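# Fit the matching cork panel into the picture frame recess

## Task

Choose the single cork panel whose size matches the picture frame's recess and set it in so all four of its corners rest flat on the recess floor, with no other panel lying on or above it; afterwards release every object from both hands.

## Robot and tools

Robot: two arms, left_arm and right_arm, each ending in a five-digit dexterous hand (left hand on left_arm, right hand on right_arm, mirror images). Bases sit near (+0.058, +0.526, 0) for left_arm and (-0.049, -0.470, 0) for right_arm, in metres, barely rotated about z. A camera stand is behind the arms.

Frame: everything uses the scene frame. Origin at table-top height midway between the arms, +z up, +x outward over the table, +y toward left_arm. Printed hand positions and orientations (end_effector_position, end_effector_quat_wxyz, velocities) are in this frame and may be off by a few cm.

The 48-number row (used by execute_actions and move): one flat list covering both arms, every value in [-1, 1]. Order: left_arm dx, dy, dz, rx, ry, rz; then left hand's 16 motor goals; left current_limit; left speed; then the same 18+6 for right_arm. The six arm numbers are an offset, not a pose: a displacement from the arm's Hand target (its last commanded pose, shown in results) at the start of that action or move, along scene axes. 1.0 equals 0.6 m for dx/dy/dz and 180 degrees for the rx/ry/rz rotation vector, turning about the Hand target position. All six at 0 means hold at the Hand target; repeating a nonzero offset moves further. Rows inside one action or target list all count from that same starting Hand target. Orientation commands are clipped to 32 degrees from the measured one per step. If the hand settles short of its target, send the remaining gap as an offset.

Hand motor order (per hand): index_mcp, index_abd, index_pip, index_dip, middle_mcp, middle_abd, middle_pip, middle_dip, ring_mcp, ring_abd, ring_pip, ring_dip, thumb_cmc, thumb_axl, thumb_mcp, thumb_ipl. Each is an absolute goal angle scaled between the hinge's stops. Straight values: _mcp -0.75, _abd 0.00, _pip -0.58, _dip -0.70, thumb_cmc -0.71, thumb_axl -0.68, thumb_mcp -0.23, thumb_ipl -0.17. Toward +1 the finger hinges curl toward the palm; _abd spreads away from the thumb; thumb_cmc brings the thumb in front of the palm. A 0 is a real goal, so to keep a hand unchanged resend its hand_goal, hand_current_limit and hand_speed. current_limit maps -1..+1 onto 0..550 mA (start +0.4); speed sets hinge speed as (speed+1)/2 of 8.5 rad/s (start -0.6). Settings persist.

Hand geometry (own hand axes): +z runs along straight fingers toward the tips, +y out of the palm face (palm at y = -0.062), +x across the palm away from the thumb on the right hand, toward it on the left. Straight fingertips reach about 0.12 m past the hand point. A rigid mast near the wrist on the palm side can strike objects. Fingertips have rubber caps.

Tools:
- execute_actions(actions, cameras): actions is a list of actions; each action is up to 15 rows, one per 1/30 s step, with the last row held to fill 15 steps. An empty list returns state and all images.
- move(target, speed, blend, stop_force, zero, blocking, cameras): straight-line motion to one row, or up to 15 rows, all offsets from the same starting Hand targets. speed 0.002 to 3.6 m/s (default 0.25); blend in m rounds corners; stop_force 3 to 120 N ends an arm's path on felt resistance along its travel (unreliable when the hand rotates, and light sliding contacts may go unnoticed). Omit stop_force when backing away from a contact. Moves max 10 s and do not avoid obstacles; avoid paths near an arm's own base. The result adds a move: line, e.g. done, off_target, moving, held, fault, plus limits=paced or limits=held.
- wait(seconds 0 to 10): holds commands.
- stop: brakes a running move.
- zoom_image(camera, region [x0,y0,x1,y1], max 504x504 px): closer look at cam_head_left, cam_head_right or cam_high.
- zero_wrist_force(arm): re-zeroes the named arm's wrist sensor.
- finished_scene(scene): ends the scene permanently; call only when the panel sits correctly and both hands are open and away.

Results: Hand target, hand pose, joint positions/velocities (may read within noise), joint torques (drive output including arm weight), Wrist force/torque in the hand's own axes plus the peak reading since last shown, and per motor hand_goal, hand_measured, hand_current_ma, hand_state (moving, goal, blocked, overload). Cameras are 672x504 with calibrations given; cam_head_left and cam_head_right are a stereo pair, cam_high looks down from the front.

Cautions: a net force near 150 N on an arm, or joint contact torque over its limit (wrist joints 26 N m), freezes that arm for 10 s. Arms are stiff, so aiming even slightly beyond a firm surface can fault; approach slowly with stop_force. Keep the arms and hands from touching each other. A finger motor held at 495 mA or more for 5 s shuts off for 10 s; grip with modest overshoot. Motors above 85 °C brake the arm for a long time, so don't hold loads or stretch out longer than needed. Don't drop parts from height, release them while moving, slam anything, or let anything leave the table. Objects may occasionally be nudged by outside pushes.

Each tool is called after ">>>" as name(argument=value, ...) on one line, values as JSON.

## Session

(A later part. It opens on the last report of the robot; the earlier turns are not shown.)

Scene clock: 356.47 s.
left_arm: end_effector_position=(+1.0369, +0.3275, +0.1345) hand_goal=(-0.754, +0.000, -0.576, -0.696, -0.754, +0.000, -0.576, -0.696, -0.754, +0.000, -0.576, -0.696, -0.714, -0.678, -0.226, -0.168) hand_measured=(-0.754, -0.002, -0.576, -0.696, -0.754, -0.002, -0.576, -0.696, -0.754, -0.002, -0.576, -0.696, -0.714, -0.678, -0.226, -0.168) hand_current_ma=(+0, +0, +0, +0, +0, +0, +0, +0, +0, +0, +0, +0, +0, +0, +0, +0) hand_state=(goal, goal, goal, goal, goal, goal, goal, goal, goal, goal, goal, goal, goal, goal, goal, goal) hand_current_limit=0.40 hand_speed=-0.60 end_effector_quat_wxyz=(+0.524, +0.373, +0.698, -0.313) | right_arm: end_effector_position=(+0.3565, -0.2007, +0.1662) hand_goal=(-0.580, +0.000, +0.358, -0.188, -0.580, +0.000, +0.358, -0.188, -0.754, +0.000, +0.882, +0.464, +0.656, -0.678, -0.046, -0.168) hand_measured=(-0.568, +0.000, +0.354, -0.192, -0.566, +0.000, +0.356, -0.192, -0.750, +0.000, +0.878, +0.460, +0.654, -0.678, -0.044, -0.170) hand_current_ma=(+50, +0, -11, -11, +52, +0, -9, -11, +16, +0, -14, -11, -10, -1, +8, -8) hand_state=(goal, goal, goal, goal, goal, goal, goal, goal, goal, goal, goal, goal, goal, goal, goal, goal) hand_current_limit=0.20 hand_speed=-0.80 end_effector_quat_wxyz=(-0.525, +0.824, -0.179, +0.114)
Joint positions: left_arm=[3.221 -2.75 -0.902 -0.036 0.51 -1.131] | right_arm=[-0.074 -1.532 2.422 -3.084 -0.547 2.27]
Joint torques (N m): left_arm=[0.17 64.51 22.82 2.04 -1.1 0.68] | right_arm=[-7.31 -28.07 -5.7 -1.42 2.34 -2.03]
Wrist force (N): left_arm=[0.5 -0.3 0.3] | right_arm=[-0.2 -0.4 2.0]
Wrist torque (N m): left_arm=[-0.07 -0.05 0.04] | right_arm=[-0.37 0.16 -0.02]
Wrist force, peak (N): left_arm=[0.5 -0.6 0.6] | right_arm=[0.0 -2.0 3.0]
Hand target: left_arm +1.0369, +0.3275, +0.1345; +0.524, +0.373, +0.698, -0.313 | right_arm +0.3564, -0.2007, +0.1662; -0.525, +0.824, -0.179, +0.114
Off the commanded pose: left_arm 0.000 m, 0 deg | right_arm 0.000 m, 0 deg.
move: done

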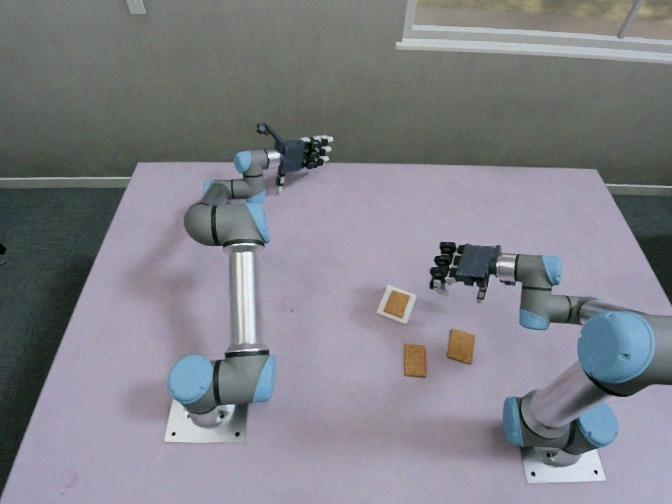

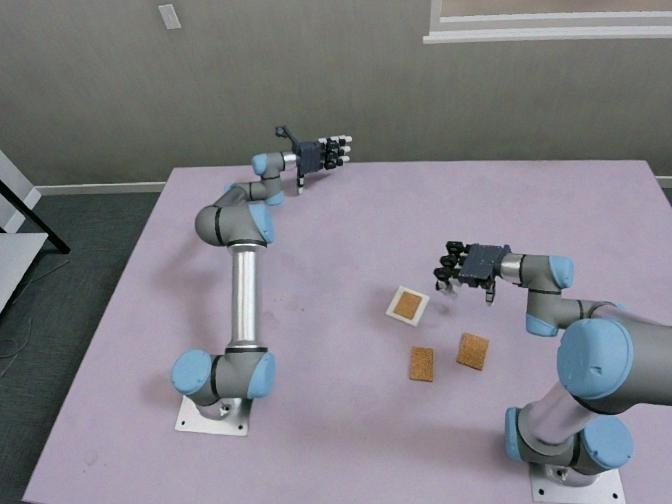

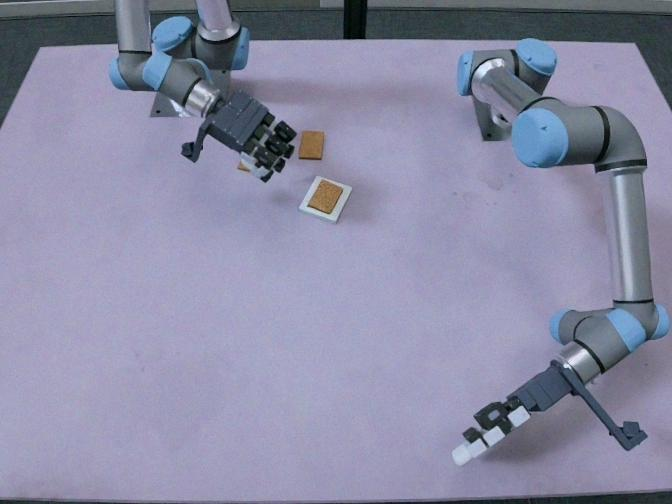

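>>> move(target=[[0,0,0,0,0,0,-0.754,0,-0.576,-0.696,-0.754,0,-0.576,-0.696,-0.754,0,-0.576,-0.696,-0.714,-0.678,-0.226,-0.168,0.4,-0.6,0.0698,0.3,-0.07,0,0,0,-0.58,0,0.358,-0.188,-0.58,0,0.358,-0.188,-0.753,0,0.883,0.464,0.657,-0.677,-0.045,-0.168,0.2,-0.9],[0,0,0,0,0,0,-0.754,0,-0.576,-0.696,-0.754,0,-0.576,-0.696,-0.754,0,-0.576,-0.696,-0.714,-0.678,-0.226,-0.168,0.4,-0.6,0.0698,0.3,-0.2,0,0,0,-0.58,0,0.358,-0.188,-0.58,0,0.358,-0.188,-0.753,0,0.883,0.464,0.657,-0.677,-0.045,-0.168,0.0,-0.9],[0,0,0,0,0,0,-0.754,0,-0.576,-0.696,-0.754,0,-0.576,-0.696,-0.754,0,-0.576,-0.696,-0.714,-0.678,-0.226,-0.168,0.4,-0.6,0.0698,0.3,-0.2,0,0,0,-0.58,0,0.358,-0.188,-0.58,0,0.358,-0.188,-0.753,0,0.883,0.464,0.657,-0.677,0.06,-0.168,0.0,-0.94]], speed=[0.2, 0.06, 0.05], blend=[0.02, 0, 0], cameras=["all"])

>>> zoom_image(camera="cam_high", region=[298, 174, 354, 224])

>>> zoom_image(camera="cam_head_left", region=[375, 283, 418, 326])

>>> zoom_image(camera="cam_head_right", region=[385, 284, 431, 328])

Scene clock: 416.13 s.
left_arm: end_effector_position=(+1.0369, +0.3275, +0.1345) hand_goal=(-0.754, +0.000, -0.576, -0.696, -0.754, +0.000, -0.576, -0.696, -0.754, +0.000, -0.576, -0.696, -0.714, -0.678, -0.226, -0.168) hand_measured=(-0.754, -0.002, -0.576, -0.696, -0.754, -0.002, -0.576, -0.696, -0.754, -0.002, -0.576, -0.696, -0.714, -0.678, -0.226, -0.168) hand_current_ma=(+0, +0, +0, +0, +0, +0, +0, +0, +0, +0, +0, +0, +0, +0, +0, +0) hand_state=(goal, goal, goal, goal, goal, goal, goal, goal, goal, goal, goal, goal, goal, goal, goal, goal) hand_current_limit=0.40 hand_speed=-0.60 end_effector_quat_wxyz=(+0.524, +0.373, +0.698, -0.313) | right_arm: end_effector_position=(+0.3983, -0.0207, +0.0462) hand_goal=(-0.580, +0.000, +0.358, -0.188, -0.580, +0.000, +0.358, -0.188, -0.754, +0.000, +0.882, +0.464, +0.656, -0.678, +0.060, -0.168) hand_measured=(-0.568, +0.000, +0.354, -0.192, -0.566, +0.000, +0.356, -0.192, -0.750, +0.000, +0.878, +0.460, +0.654, -0.678, +0.058, -0.170) hand_current_ma=(+50, +0, -11, -11, +52, +0, -9, -11, +16, +0, -14, -11, -9, -1, -8, -8) hand_state=(goal, goal, goal, goal, goal, goal, goal, goal, goal, goal, goal, goal, goal, goal, goal, goal) hand_current_limit=0.00 hand_speed=-0.94 end_effector_quat_wxyz=(-0.525, +0.824, -0.179, +0.114)
Joint positions: left_arm=[3.221 -2.75 -0.902 -0.036 0.51 -1.131] | right_arm=[0.356 -0.912 2.083 -3.722 -0.863 2.731]
Joint torques (N m): left_arm=[-0.36 65.3 23.01 2.03 -1.16 0.75] | right_arm=[6.04 -30.52 -5.46 -4.13 -1.14 1.7]
Wrist force (N): left_arm=[0.4 -0.1 0.0] | right_arm=[-0.3 -0.7 2.0]
Wrist torque (N m): left_arm=[-0.02 -0.05 0.03] | right_arm=[-0.43 0.20 0.07]
Wrist force, peak (N): left_arm=[0.9 -0.4 0.0] | right_arm=[-0.2 -1.1 3.2]
Hand target: left_arm +1.0369, +0.3275, +0.1345; +0.524, +0.373, +0.698, -0.313 | right_arm +0.3983, -0.0207, +0.0462; -0.525, +0.824, -0.179, +0.114
Off the commanded pose: left_arm 0.000 m, 0 deg | right_arm 0.000 m, 0 deg.
move: done

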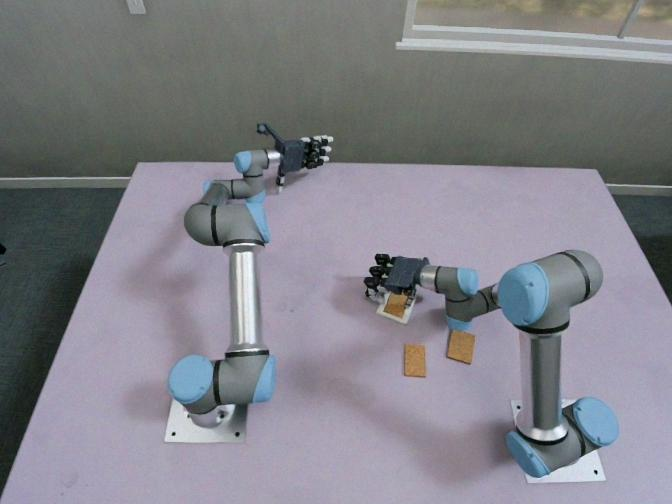

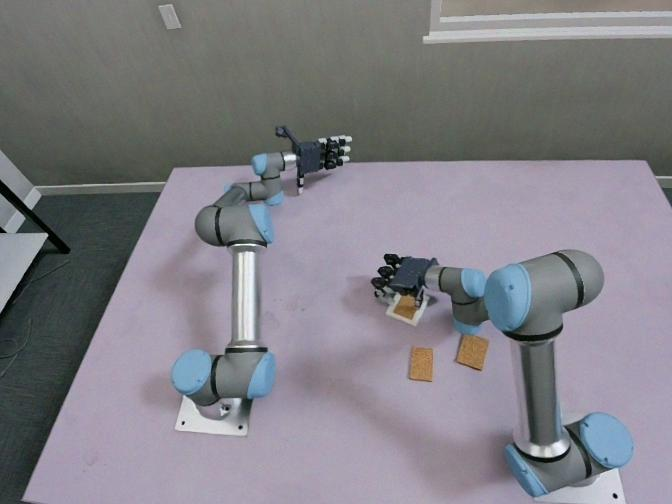

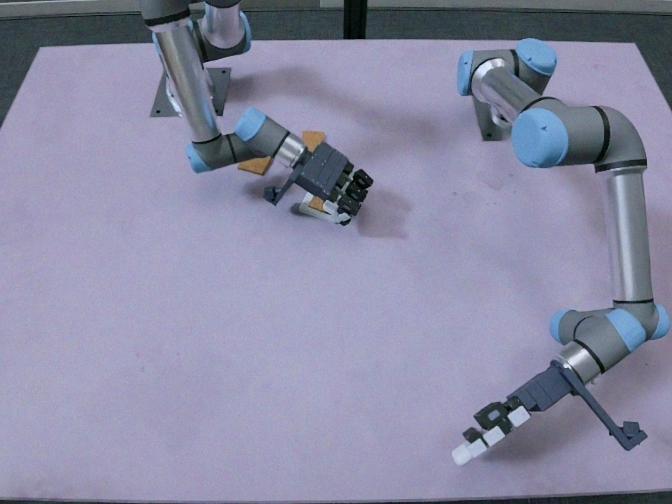

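Scaled by 9.000 from the camera's 672x504 image, which has a finer 960x720 frame.

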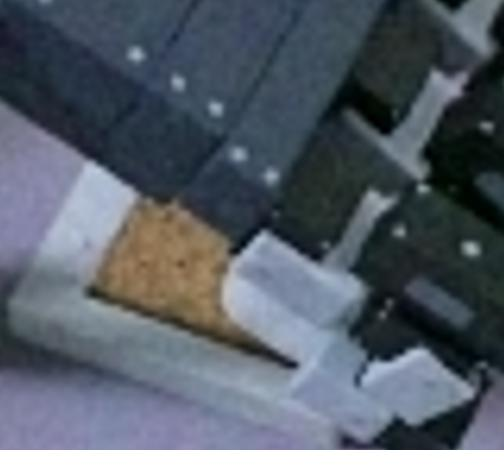

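Scaled by 11.721 from the camera's 672x504 image, which has a finer 960x720 frame.

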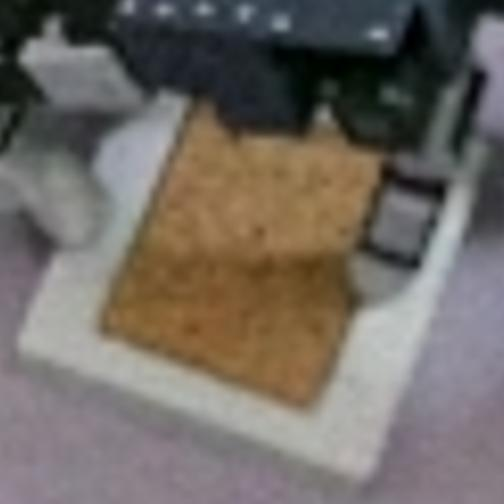

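Scaled by 10.957 from the camera's 672x504 image, which has a finer 960x720 frame.

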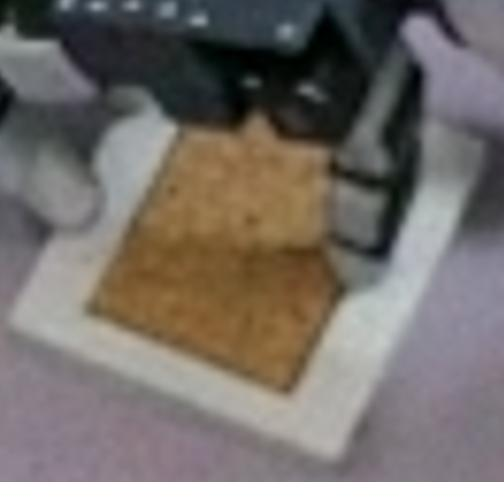

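>>> move(target=[0,0,0,0,0,0,-0.754,0,-0.576,-0.696,-0.754,0,-0.576,-0.696,-0.754,0,-0.576,-0.696,-0.714,-0.678,-0.226,-0.168,0.4,-0.6,0,0,0,0,0,0,-0.58,0,0.358,-0.188,-0.58,0,0.358,-0.188,-0.753,0,0.883,0.464,0.657,-0.677,0.11,-0.168,-0.1,-0.94], cameras=["all"])

>>> zoom_image(camera="cam_high", region=[298, 174, 354, 224])

>>> zoom_image(camera="cam_head_left", region=[375, 283, 418, 326])

>>> zoom_image(camera="cam_head_right", region=[385, 284, 431, 328])

Scene clock: 422.10 s.
left_arm: end_effector_position=(+1.0369, +0.3275, +0.1345) hand_goal=(-0.754, +0.000, -0.576, -0.696, -0.754, +0.000, -0.576, -0.696, -0.754, +0.000, -0.576, -0.696, -0.714, -0.678, -0.226, -0.168) hand_measured=(-0.754, -0.002, -0.576, -0.696, -0.754, -0.002, -0.576, -0.696, -0.754, -0.002, -0.576, -0.696, -0.714, -0.678, -0.226, -0.168) hand_current_ma=(+0, +0, +0, +0, +0, +0, +0, +0, +0, +0, +0, +0, +0, +0, +0, +0) hand_state=(goal, goal, goal, goal, goal, goal, goal, goal, goal, goal, goal, goal, goal, goal, goal, goal) hand_current_limit=0.40 hand_speed=-0.60 end_effector_quat_wxyz=(+0.524, +0.373, +0.698, -0.313) | right_arm: end_effector_position=(+0.3983, -0.0207, +0.0462) hand_goal=(-0.580, +0.000, +0.358, -0.188, -0.580, +0.000, +0.358, -0.188, -0.754, +0.000, +0.882, +0.464, +0.656, -0.678, +0.110, -0.168) hand_measured=(-0.568, +0.000, +0.354, -0.192, -0.566, +0.000, +0.356, -0.192, -0.750, +0.000, +0.878, +0.460, +0.654, -0.678, +0.102, -0.170) hand_current_ma=(+50, +0, -11, -11, +52, +0, -9, -11, +16, +0, -14, -11, -7, -1, -38, -8) hand_state=(goal, goal, goal, goal, goal, goal, goal, goal, goal, goal, goal, goal, goal, goal, goal, goal) hand_current_limit=-0.10 hand_speed=-0.94 end_effector_quat_wxyz=(-0.525, +0.824, -0.179, +0.114)
Joint positions: left_arm=[3.221 -2.75 -0.902 -0.036 0.51 -1.131] | right_arm=[0.356 -0.912 2.083 -3.722 -0.863 2.731]
Joint torques (N m): left_arm=[-0.04 64.95 23.33 2.14 -1.06 0.83] | right_arm=[5.22 -29.76 -5.5 -4 -1.06 0.63]
Wrist force (N): left_arm=[0.3 -0.1 0.3] | right_arm=[0.1 -0.7 1.8]
Wrist torque (N m): left_arm=[-0.03 -0.03 0.02] | right_arm=[-0.46 0.14 0.10]
Wrist force, peak (N): left_arm=[0.4 -0.6 0.5] | right_arm=[-0.1 -1.0 2.4]
Hand target: left_arm +1.0369, +0.3275, +0.1345; +0.524, +0.373, +0.698, -0.313 | right_arm +0.3983, -0.0207, +0.0462; -0.525, +0.824, -0.179, +0.114
Off the commanded pose: left_arm 0.000 m, 0 deg | right_arm 0.000 m, 0 deg.
move: done

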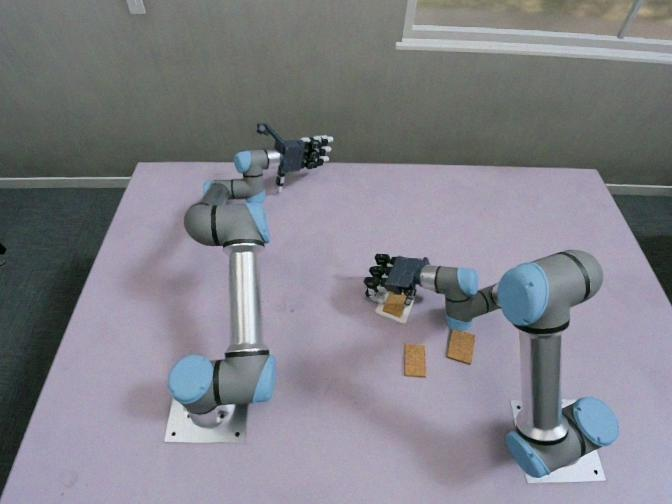

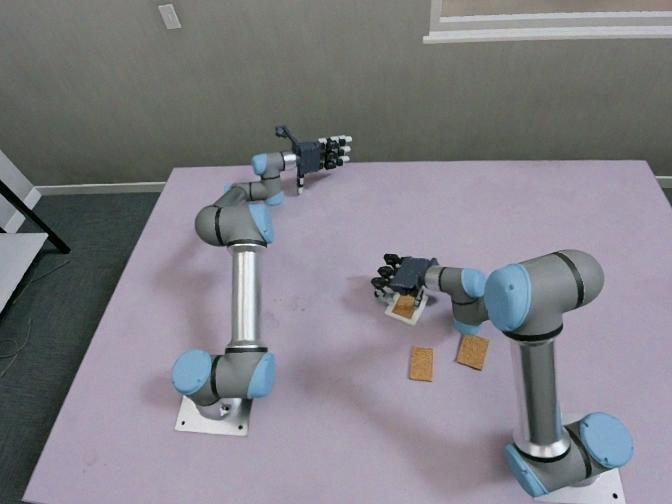

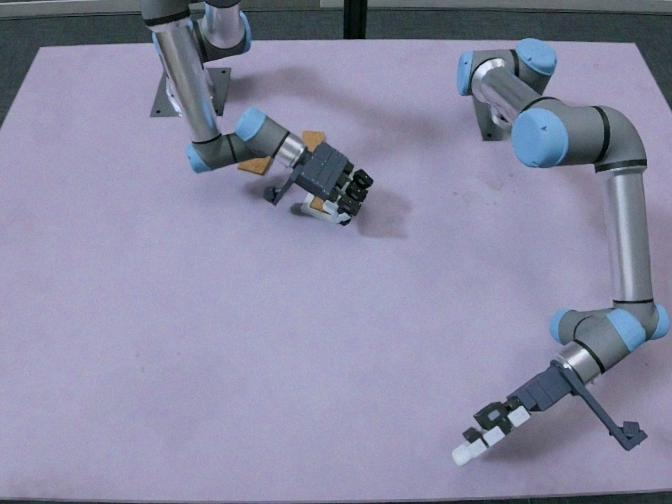

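Scaled by 9.000 from the camera's 672x504 image, which has a finer 960x720 frame.

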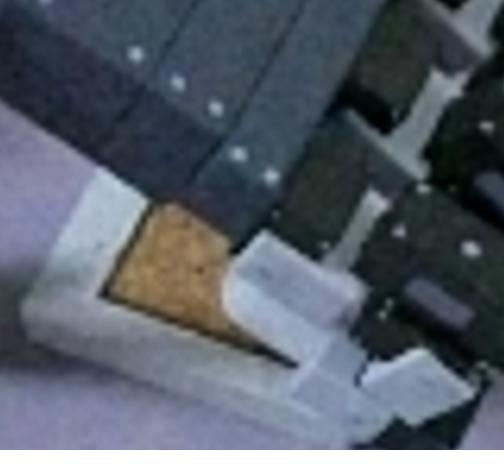

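Scaled by 11.721 from the camera's 672x504 image, which has a finer 960x720 frame.

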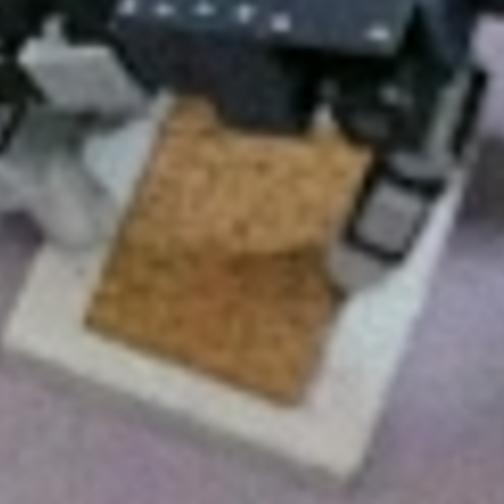

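Scaled by 10.957 from the camera's 672x504 image, which has a finer 960x720 frame.

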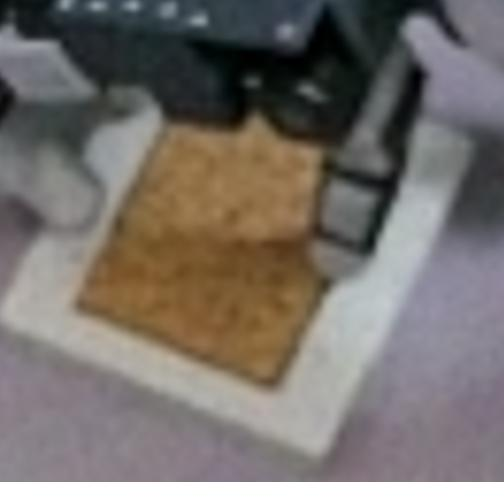

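>>> move(target=[[0,0,0,0,0,0,-0.754,0,-0.576,-0.696,-0.754,0,-0.576,-0.696,-0.754,0,-0.576,-0.696,-0.714,-0.678,-0.226,-0.168,0.4,-0.6,0,0,0,0,0,0,-0.58,0,0.358,-0.188,-0.58,0,0.358,-0.188,-0.753,0,0.883,0.464,0.657,-0.677,-0.045,-0.168,0.2,-0.8],[0,0,0,0,0,0,-0.754,0,-0.576,-0.696,-0.754,0,-0.576,-0.696,-0.754,0,-0.576,-0.696,-0.714,-0.678,-0.226,-0.168,0.4,-0.6,0,0,0.13,0,0,0,-0.58,0,0.358,-0.188,-0.58,0,0.358,-0.188,-0.753,0,0.883,0.464,0.657,-0.677,-0.045,-0.168,0.2,-0.8],[0,0,0,0,0,0,-0.754,0,-0.576,-0.696,-0.754,0,-0.576,-0.696,-0.754,0,-0.576,-0.696,-0.714,-0.678,-0.226,-0.168,0.4,-0.6,-0.07,-0.3,0.2,0,0,0,-0.58,0,0.358,-0.188,-0.58,0,0.358,-0.188,-0.753,0,0.883,0.464,0.657,-0.677,-0.045,-0.168,0.2,-0.8]], speed=[0.02, 0.1, 0.2], blend=[0, 0.02, 0], cameras=["all"])

>>> zoom_image(camera="cam_high", region=[298, 174, 358, 226])

>>> zoom_image(camera="cam_head_left", region=[373, 283, 418, 328])

>>> zoom_image(camera="cam_head_right", region=[383, 284, 429, 328])

Scene clock: 433.23 s.
left_arm: end_effector_position=(+1.0369, +0.3275, +0.1345) hand_goal=(-0.754, +0.000, -0.576, -0.696, -0.754, +0.000, -0.576, -0.696, -0.754, +0.000, -0.576, -0.696, -0.714, -0.678, -0.226, -0.168) hand_measured=(-0.754, -0.002, -0.576, -0.696, -0.754, -0.002, -0.576, -0.696, -0.754, -0.002, -0.576, -0.696, -0.714, -0.678, -0.226, -0.168) hand_current_ma=(+0, +0, +0, +0, +0, +0, +0, +0, +0, +0, +0, +0, +0, +0, +0, +0) hand_state=(goal, goal, goal, goal, goal, goal, goal, goal, goal, goal, goal, goal, goal, goal, goal, goal) hand_current_limit=0.40 hand_speed=-0.60 end_effector_quat_wxyz=(+0.524, +0.373, +0.698, -0.313) | right_arm: end_effector_position=(+0.3564, -0.2007, +0.1662) hand_goal=(-0.580, +0.000, +0.358, -0.188, -0.580, +0.000, +0.358, -0.188, -0.754, +0.000, +0.882, +0.464, +0.656, -0.678, -0.046, -0.168) hand_measured=(-0.568, +0.000, +0.354, -0.192, -0.568, +0.000, +0.356, -0.192, -0.750, +0.000, +0.878, +0.460, +0.654, -0.678, -0.044, -0.170) hand_current_ma=(+49, +0, -10, -11, +51, +0, -8, -11, +16, +0, -14, -11, -7, -1, +9, -8) hand_state=(goal, goal, goal, goal, goal, goal, goal, goal, goal, goal, goal, goal, goal, goal, goal, goal) hand_current_limit=0.20 hand_speed=-0.80 end_effector_quat_wxyz=(-0.525, +0.824, -0.179, +0.114)
Joint positions: left_arm=[3.221 -2.75 -0.902 -0.036 0.51 -1.131] | right_arm=[-0.074 -1.532 2.423 -3.084 -0.547 2.27]
Joint torques (N m): left_arm=[-0.01 64.47 23.16 2.05 -1.02 0.81] | right_arm=[-8.01 -28.35 -5.07 -0.89 2.22 -1.89]
Wrist force (N): left_arm=[0.6 -0.3 0.1] | right_arm=[-0.4 -0.6 2.1]
Wrist torque (N m): left_arm=[-0.06 -0.07 0.05] | right_arm=[-0.39 0.17 -0.04]
Wrist force, peak (N): left_arm=[0.8 -0.4 0.4] | right_arm=[-0.1 -1.7 3.0]
Hand target: left_arm +1.0369, +0.3275, +0.1345; +0.524, +0.373, +0.698, -0.313 | right_arm +0.3563, -0.2007, +0.1662; -0.525, +0.824, -0.179, +0.114
Off the commanded pose: left_arm 0.000 m, 0 deg | right_arm 0.000 m, 0 deg.
move: done

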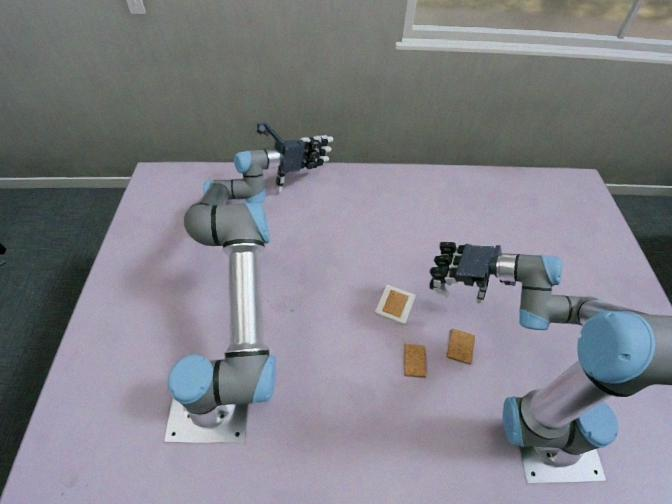

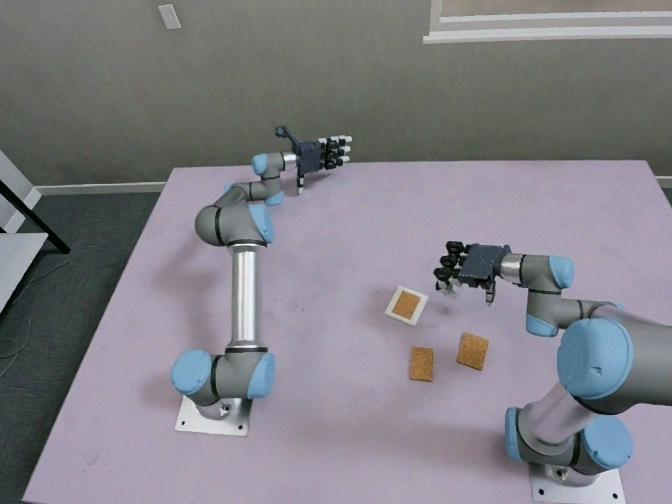

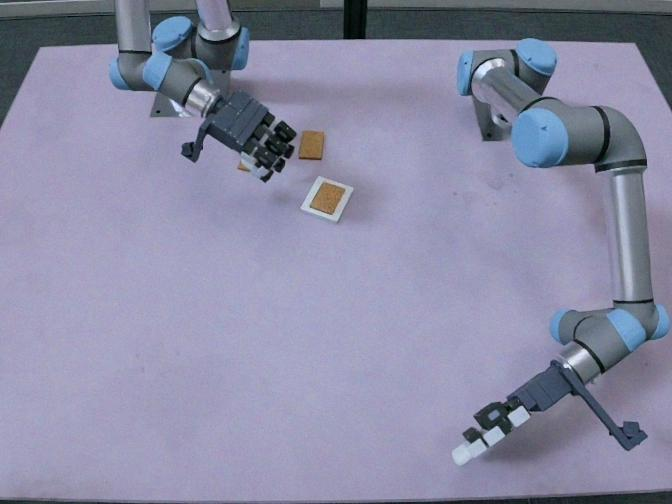

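Scaled by 8.400 from the camera's 672x504 image, which has a finer 960x720 frame.

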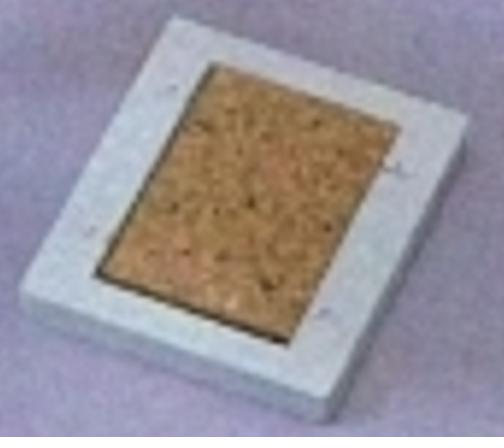

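Scaled by 11.200 from the camera's 672x504 image, which has a finer 960x720 frame.

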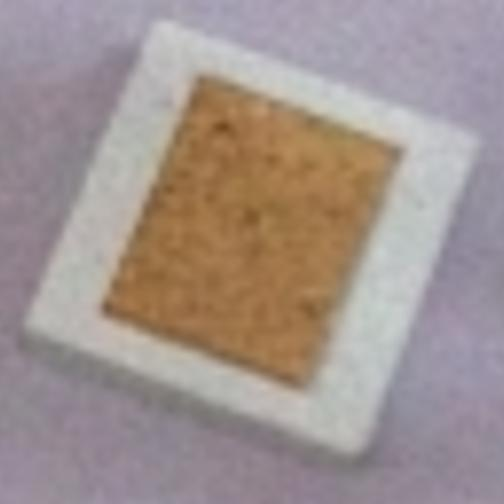

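Scaled by 10.957 from the camera's 672x504 image, which has a finer 960x720 frame.

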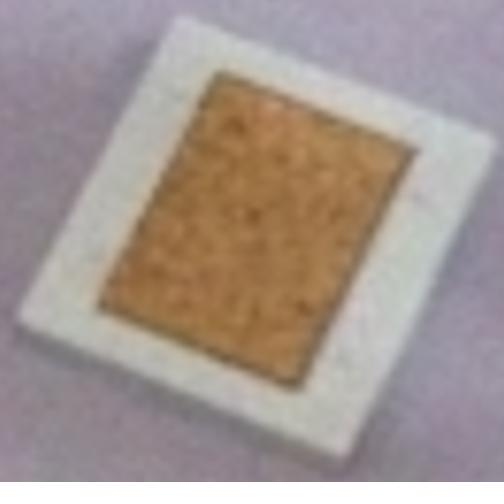

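>>> move(target=[[0,0,0,0,0,0,-0.754,0,-0.576,-0.696,-0.754,0,-0.576,-0.696,-0.754,0,-0.576,-0.696,-0.714,-0.678,-0.226,-0.168,0.4,-0.6,0.0702,0.3,-0.07,0,0,0,-0.38,0,0.35,-0.188,-0.38,0,0.35,-0.188,-0.753,0,0.883,0.464,0.657,-0.677,0.17,-0.168,0.4,-0.7],[0,0,0,0,0,0,-0.754,0,-0.576,-0.696,-0.754,0,-0.576,-0.696,-0.754,0,-0.576,-0.696,-0.714,-0.678,-0.226,-0.168,0.4,-0.6,0.0702,0.3,-0.185,0,0,0,-0.38,0,0.35,-0.188,-0.38,0,0.35,-0.188,-0.753,0,0.883,0.464,0.657,-0.677,0.17,-0.168,0.4,-0.7]], speed=[0.2, 0.08], blend=[0.02, 0])

>>> move(target=[0,0,0,0,0,0,-0.754,0,-0.576,-0.696,-0.754,0,-0.576,-0.696,-0.754,0,-0.576,-0.696,-0.714,-0.678,-0.226,-0.168,0.4,-0.6,0,0,-0.03,0,0,0,-0.38,0,0.35,-0.188,-0.38,0,0.35,-0.188,-0.753,0,0.883,0.464,0.657,-0.677,0.17,-0.168,0.4,-0.7], speed=0.01, stop_force=5, cameras=["all"])

>>> zoom_image(camera="cam_high", region=[298, 174, 358, 226])

>>> zoom_image(camera="cam_head_left", region=[373, 283, 418, 328])

Scene clock: 462.77 s.
left_arm: end_effector_position=(+1.0369, +0.3275, +0.1345) hand_goal=(-0.754, +0.000, -0.576, -0.696, -0.754, +0.000, -0.576, -0.696, -0.754, +0.000, -0.576, -0.696, -0.714, -0.678, -0.226, -0.168) hand_measured=(-0.754, -0.002, -0.576, -0.696, -0.754, -0.002, -0.576, -0.696, -0.754, -0.002, -0.576, -0.696, -0.714, -0.678, -0.226, -0.168) hand_current_ma=(+0, +0, +0, +0, +0, +0, +0, +0, +0, +0, +0, +0, +0, +0, +0, +0) hand_state=(goal, goal, goal, goal, goal, goal, goal, goal, goal, goal, goal, goal, goal, goal, goal, goal) hand_current_limit=0.40 hand_speed=-0.60 end_effector_quat_wxyz=(+0.524, +0.373, +0.698, -0.313) | right_arm: end_effector_position=(+0.3984, -0.0207, +0.0552) hand_goal=(-0.380, +0.000, +0.350, -0.188, -0.380, +0.000, +0.350, -0.188, -0.754, +0.000, +0.882, +0.464, +0.656, -0.678, +0.170, -0.168) hand_measured=(-0.378, +0.000, +0.352, -0.192, -0.378, +0.000, +0.352, -0.192, -0.750, +0.000, +0.878, +0.460, +0.654, -0.678, +0.168, -0.170) hand_current_ma=(+7, +0, +5, -11, +7, +0, +4, -11, +16, +0, -14, -11, -6, -1, -10, -8) hand_state=(goal, goal, goal, goal, goal, goal, goal, goal, goal, goal, goal, goal, goal, goal, goal, goal) hand_current_limit=0.40 hand_speed=-0.70 end_effector_quat_wxyz=(-0.525, +0.824, -0.179, +0.114)
Joint positions: left_arm=[3.221 -2.75 -0.902 -0.036 0.51 -1.131] | right_arm=[0.356 -0.935 2.084 -3.701 -0.863 2.731]
Joint torques (N m): left_arm=[-0.29 64.64 23.73 2.17 -1.05 0.9] | right_arm=[5.83 -34.77 -22.76 -2.73 0.13 1.87]
Wrist force (N): left_arm=[0.3 0.1 0.3] | right_arm=[0.0 -1.0 2.0]
Wrist torque (N m): left_arm=[-0.03 -0.03 0.02] | right_arm=[-0.46 0.16 0.07]
Wrist force, peak (N): left_arm=[0.8 -0.2 0.3] | right_arm=[-0.2 -1.5 3.2]
Hand target: left_arm +1.0369, +0.3275, +0.1345; +0.524, +0.373, +0.698, -0.313 | right_arm +0.3984, -0.0207, +0.0552; -0.525, +0.824, -0.179, +0.114
Off the commanded pose: left_arm 0.000 m, 0 deg | right_arm 0.000 m, 0 deg.
move: done

Scene clock: 464.57 s.
left_arm: end_effector_position=(+1.0369, +0.3275, +0.1345) hand_goal=(-0.754, +0.000, -0.576, -0.696, -0.754, +0.000, -0.576, -0.696, -0.754, +0.000, -0.576, -0.696, -0.714, -0.678, -0.226, -0.168) hand_measured=(-0.754, -0.002, -0.576, -0.696, -0.754, -0.002, -0.576, -0.696, -0.754, -0.002, -0.576, -0.696, -0.714, -0.678, -0.226, -0.168) hand_current_ma=(+0, +0, +0, +0, +0, +0, +0, +0, +0, +0, +0, +0, +0, +0, +0, +0) hand_state=(goal, goal, goal, goal, goal, goal, goal, goal, goal, goal, goal, goal, goal, goal, goal, goal) hand_current_limit=0.40 hand_speed=-0.60 end_effector_quat_wxyz=(+0.524, +0.373, +0.698, -0.313) | right_arm: end_effector_position=(+0.3984, -0.0207, +0.0450) hand_goal=(-0.380, +0.000, +0.350, -0.188, -0.380, +0.000, +0.350, -0.188, -0.754, +0.000, +0.882, +0.464, +0.656, -0.678, +0.170, -0.168) hand_measured=(-0.378, +0.000, +0.352, -0.192, -0.378, +0.000, +0.352, -0.192, -0.750, +0.000, +0.878, +0.460, +0.654, -0.678, +0.168, -0.170) hand_current_ma=(+7, +0, +5, -11, +7, +0, +4, -11, +16, +0, -14, -11, -6, -1, -7, -8) hand_state=(goal, goal, goal, goal, goal, goal, goal, goal, goal, goal, goal, goal, goal, goal, goal, goal) hand_current_limit=0.40 hand_speed=-0.70 end_effector_quat_wxyz=(-0.525, +0.824, -0.179, +0.114)
Joint positions: left_arm=[3.221 -2.75 -0.902 -0.036 0.51 -1.131] | right_arm=[0.356 -0.909 2.082 -3.725 -0.863 2.731]
Joint torques (N m): left_arm=[-0.51 64.82 22.92 2.22 -1.04 0.85] | right_arm=[7.66 -47.23 -3.62 -2.17 -1.24 0.03]
Wrist force (N): left_arm=[0.5 -0.3 0.2] | right_arm=[-0.4 -5.1 -0.4]
Wrist torque (N m): left_arm=[-0.05 -0.07 0.04] | right_arm=[-0.80 0.16 0.06]
Wrist force, peak (N): left_arm=[0.5 -0.5 0.5] | right_arm=[-0.9 -10.1 -3.2]
Hand target: left_arm +1.0369, +0.3275, +0.1345; +0.524, +0.373, +0.698, -0.313 | right_arm +0.3984, -0.0207, +0.0450; -0.525, +0.824, -0.179, +0.114 (not the last commanded pose)
Off the commanded pose: left_arm 0.000 m, 0 deg | right_arm 0.008 m, 0 deg.
move: contact (right_arm)

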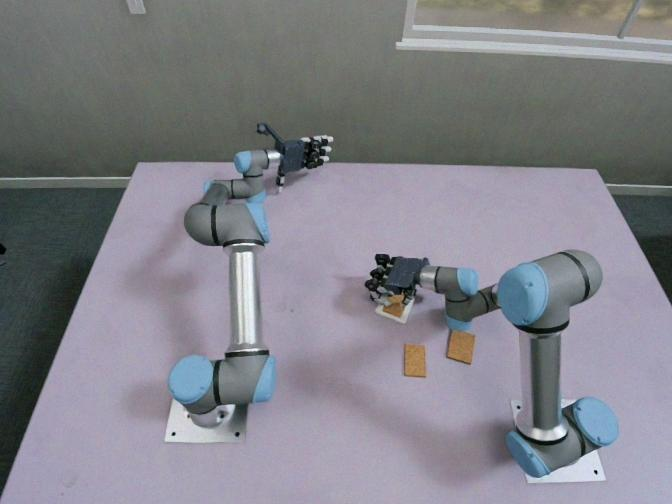

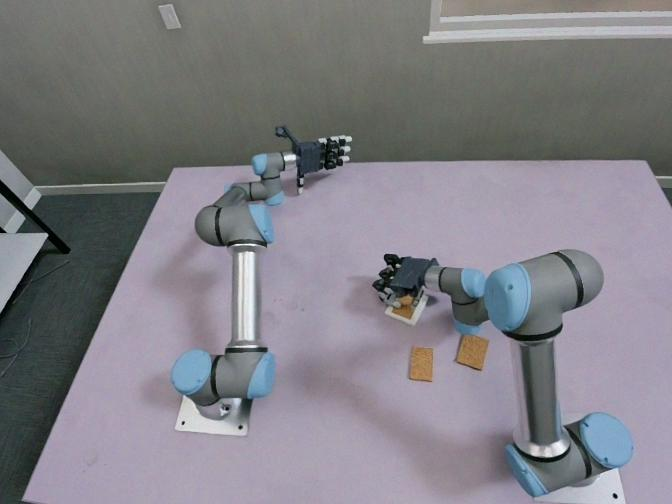

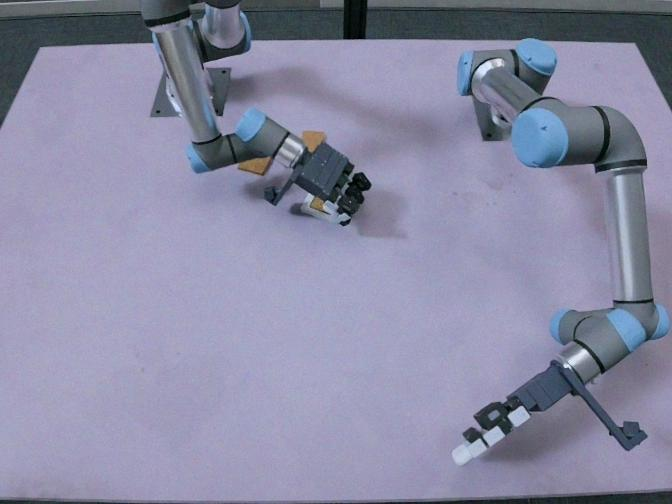

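Scaled by 8.400 from the camera's 672x504 image, which has a finer 960x720 frame.

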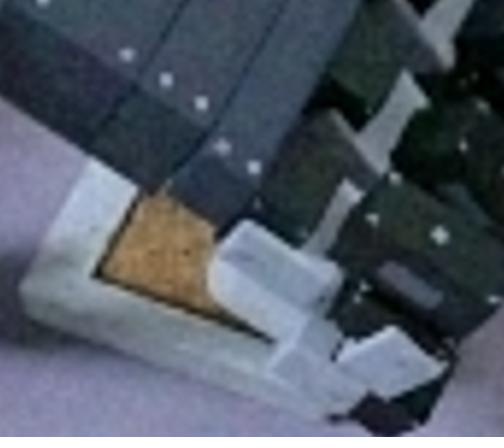

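Scaled by 11.200 from the camera's 672x504 image, which has a finer 960x720 frame.

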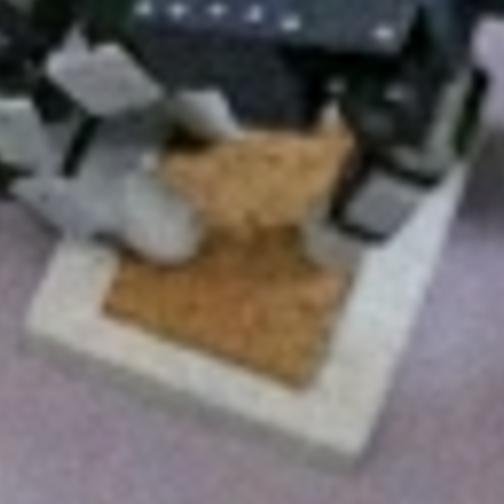

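>>> move(target=[[0,0,0,0,0,0,-0.754,0,-0.576,-0.696,-0.754,0,-0.576,-0.696,-0.754,0,-0.576,-0.696,-0.714,-0.678,-0.226,-0.168,0.4,-0.6,0,0,0.03,0,0,0,-0.38,0,0.35,-0.188,-0.38,0,0.35,-0.188,-0.753,0,0.883,0.464,0.657,-0.677,0.17,-0.168,0.2,-0.8],[0,0,0,0,0,0,-0.754,0,-0.576,-0.696,-0.754,0,-0.576,-0.696,-0.754,0,-0.576,-0.696,-0.714,-0.678,-0.226,-0.168,0.4,-0.6,0,0,0.15,0,0,0,-0.38,0,0.35,-0.188,-0.38,0,0.35,-0.188,-0.753,0,0.883,0.464,0.657,-0.677,0.17,-0.168,0.2,-0.8],[0,0,0,0,0,0,-0.754,0,-0.576,-0.696,-0.754,0,-0.576,-0.696,-0.754,0,-0.576,-0.696,-0.714,-0.678,-0.226,-0.168,0.4,-0.6,-0.07,-0.3,0.2,0,0,0,-0.38,0,0.35,-0.188,-0.38,0,0.35,-0.188,-0.753,0,0.883,0.464,0.657,-0.677,0.17,-0.168,0.2,-0.8]], speed=[0.04, 0.15, 0.2], blend=[0.01, 0.02, 0], cameras=["all"])

>>> zoom_image(camera="cam_high", region=[298, 174, 358, 226])

>>> zoom_image(camera="cam_head_left", region=[373, 283, 418, 328])

>>> zoom_image(camera="cam_head_right", region=[383, 284, 429, 328])

Scene clock: 485.50 s.
left_arm: end_effector_position=(+1.0369, +0.3275, +0.1345) hand_goal=(-0.754, +0.000, -0.576, -0.696, -0.754, +0.000, -0.576, -0.696, -0.754, +0.000, -0.576, -0.696, -0.714, -0.678, -0.226, -0.168) hand_measured=(-0.754, -0.002, -0.576, -0.696, -0.754, -0.002, -0.576, -0.696, -0.754, -0.002, -0.576, -0.696, -0.714, -0.678, -0.226, -0.168) hand_current_ma=(+0, +0, +0, +0, +0, +0, +0, +0, +0, +0, +0, +0, +0, +0, +0, +0) hand_state=(goal, goal, goal, goal, goal, goal, goal, goal, goal, goal, goal, goal, goal, goal, goal, goal) hand_current_limit=0.40 hand_speed=-0.60 end_effector_quat_wxyz=(+0.524, +0.373, +0.698, -0.313) | right_arm: end_effector_position=(+0.3565, -0.2007, +0.1651) hand_goal=(-0.380, +0.000, +0.350, -0.188, -0.380, +0.000, +0.350, -0.188, -0.754, +0.000, +0.882, +0.464, +0.656, -0.678, +0.170, -0.168) hand_measured=(-0.378, +0.000, +0.352, -0.192, -0.378, +0.000, +0.352, -0.192, -0.750, +0.000, +0.878, +0.460, +0.654, -0.678, +0.168, -0.170) hand_current_ma=(+9, +0, +5, -11, +10, +0, +4, -11, +17, +0, -14, -11, -6, -1, -8, -8) hand_state=(goal, goal, goal, goal, goal, goal, goal, goal, goal, goal, goal, goal, goal, goal, goal, goal) hand_current_limit=0.20 hand_speed=-0.80 end_effector_quat_wxyz=(-0.525, +0.824, -0.179, +0.114)
Joint positions: left_arm=[3.221 -2.75 -0.902 -0.036 0.51 -1.131] | right_arm=[-0.074 -1.528 2.424 -3.089 -0.547 2.27]
Joint torques (N m): left_arm=[-0.02 64.67 23.75 2.15 -1.09 0.95] | right_arm=[-7.99 -28.39 -5.39 -1.1 2.38 -2.36]
Wrist force (N): left_arm=[0.8 -0.3 0.2] | right_arm=[-0.4 -0.3 1.9]
Wrist torque (N m): left_arm=[-0.06 -0.10 0.07] | right_arm=[-0.33 0.18 -0.03]
Wrist force, peak (N): left_arm=[0.6 -0.2 0.8] | right_arm=[-0.4 -5.3 -0.4]
Hand target: left_arm +1.0369, +0.3275, +0.1345; +0.524, +0.373, +0.698, -0.313 | right_arm +0.3564, -0.2007, +0.1650; -0.525, +0.824, -0.179, +0.114
Off the commanded pose: left_arm 0.000 m, 0 deg | right_arm 0.000 m, 0 deg.
move: done; blend cut to 0.009 m at target 1

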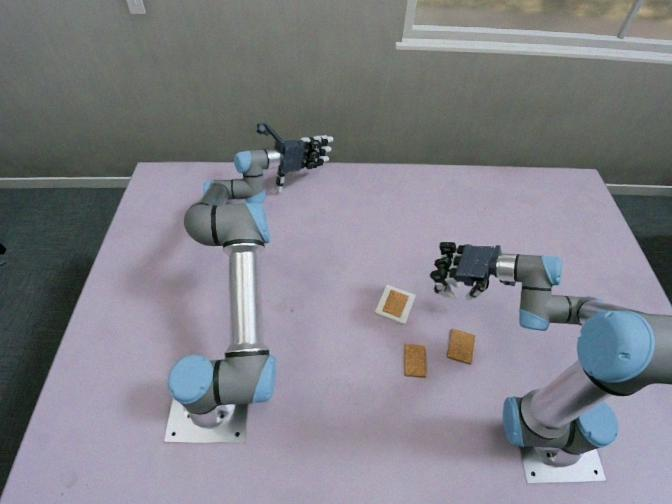

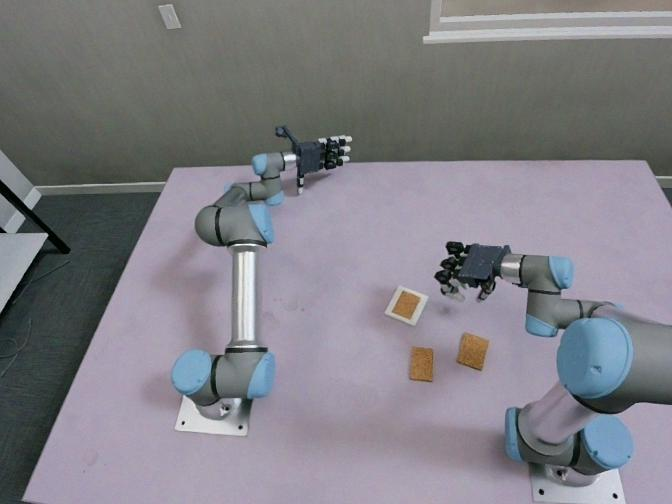

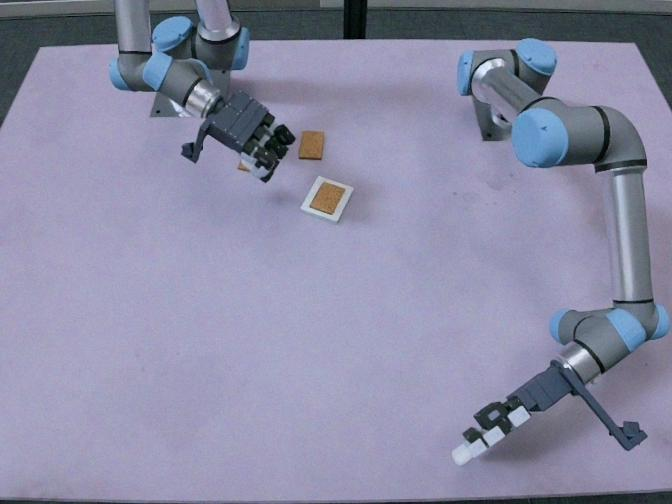

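Scaled by 8.400 from the camera's 672x504 image, which has a finer 960x720 frame.

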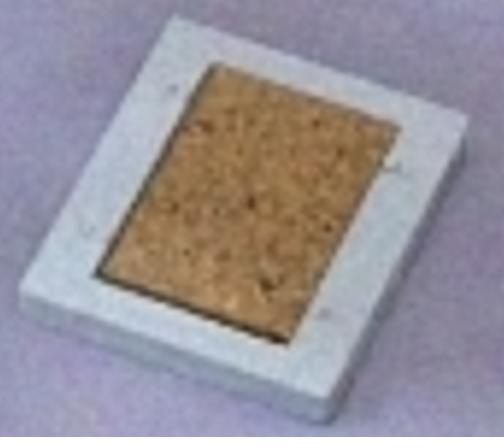

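Scaled by 11.200 from the camera's 672x504 image, which has a finer 960x720 frame.

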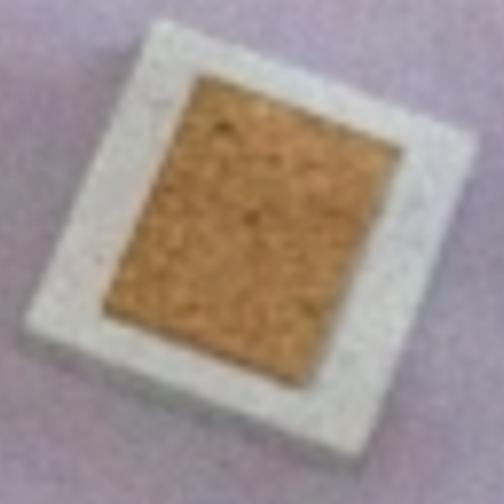

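Scaled by 10.957 from the camera's 672x504 image, which has a finer 960x720 frame.

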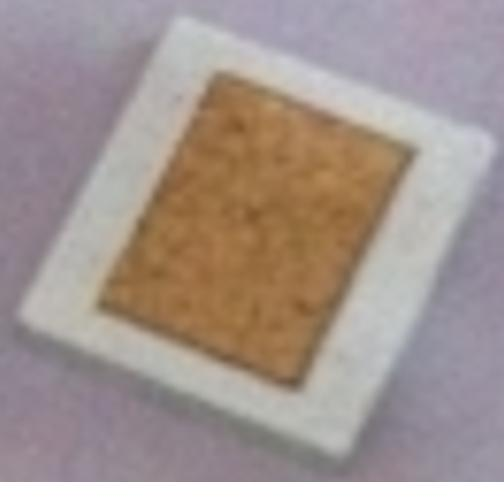

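>>> finished_scene(scene=1)

The scene is finished: the task was done.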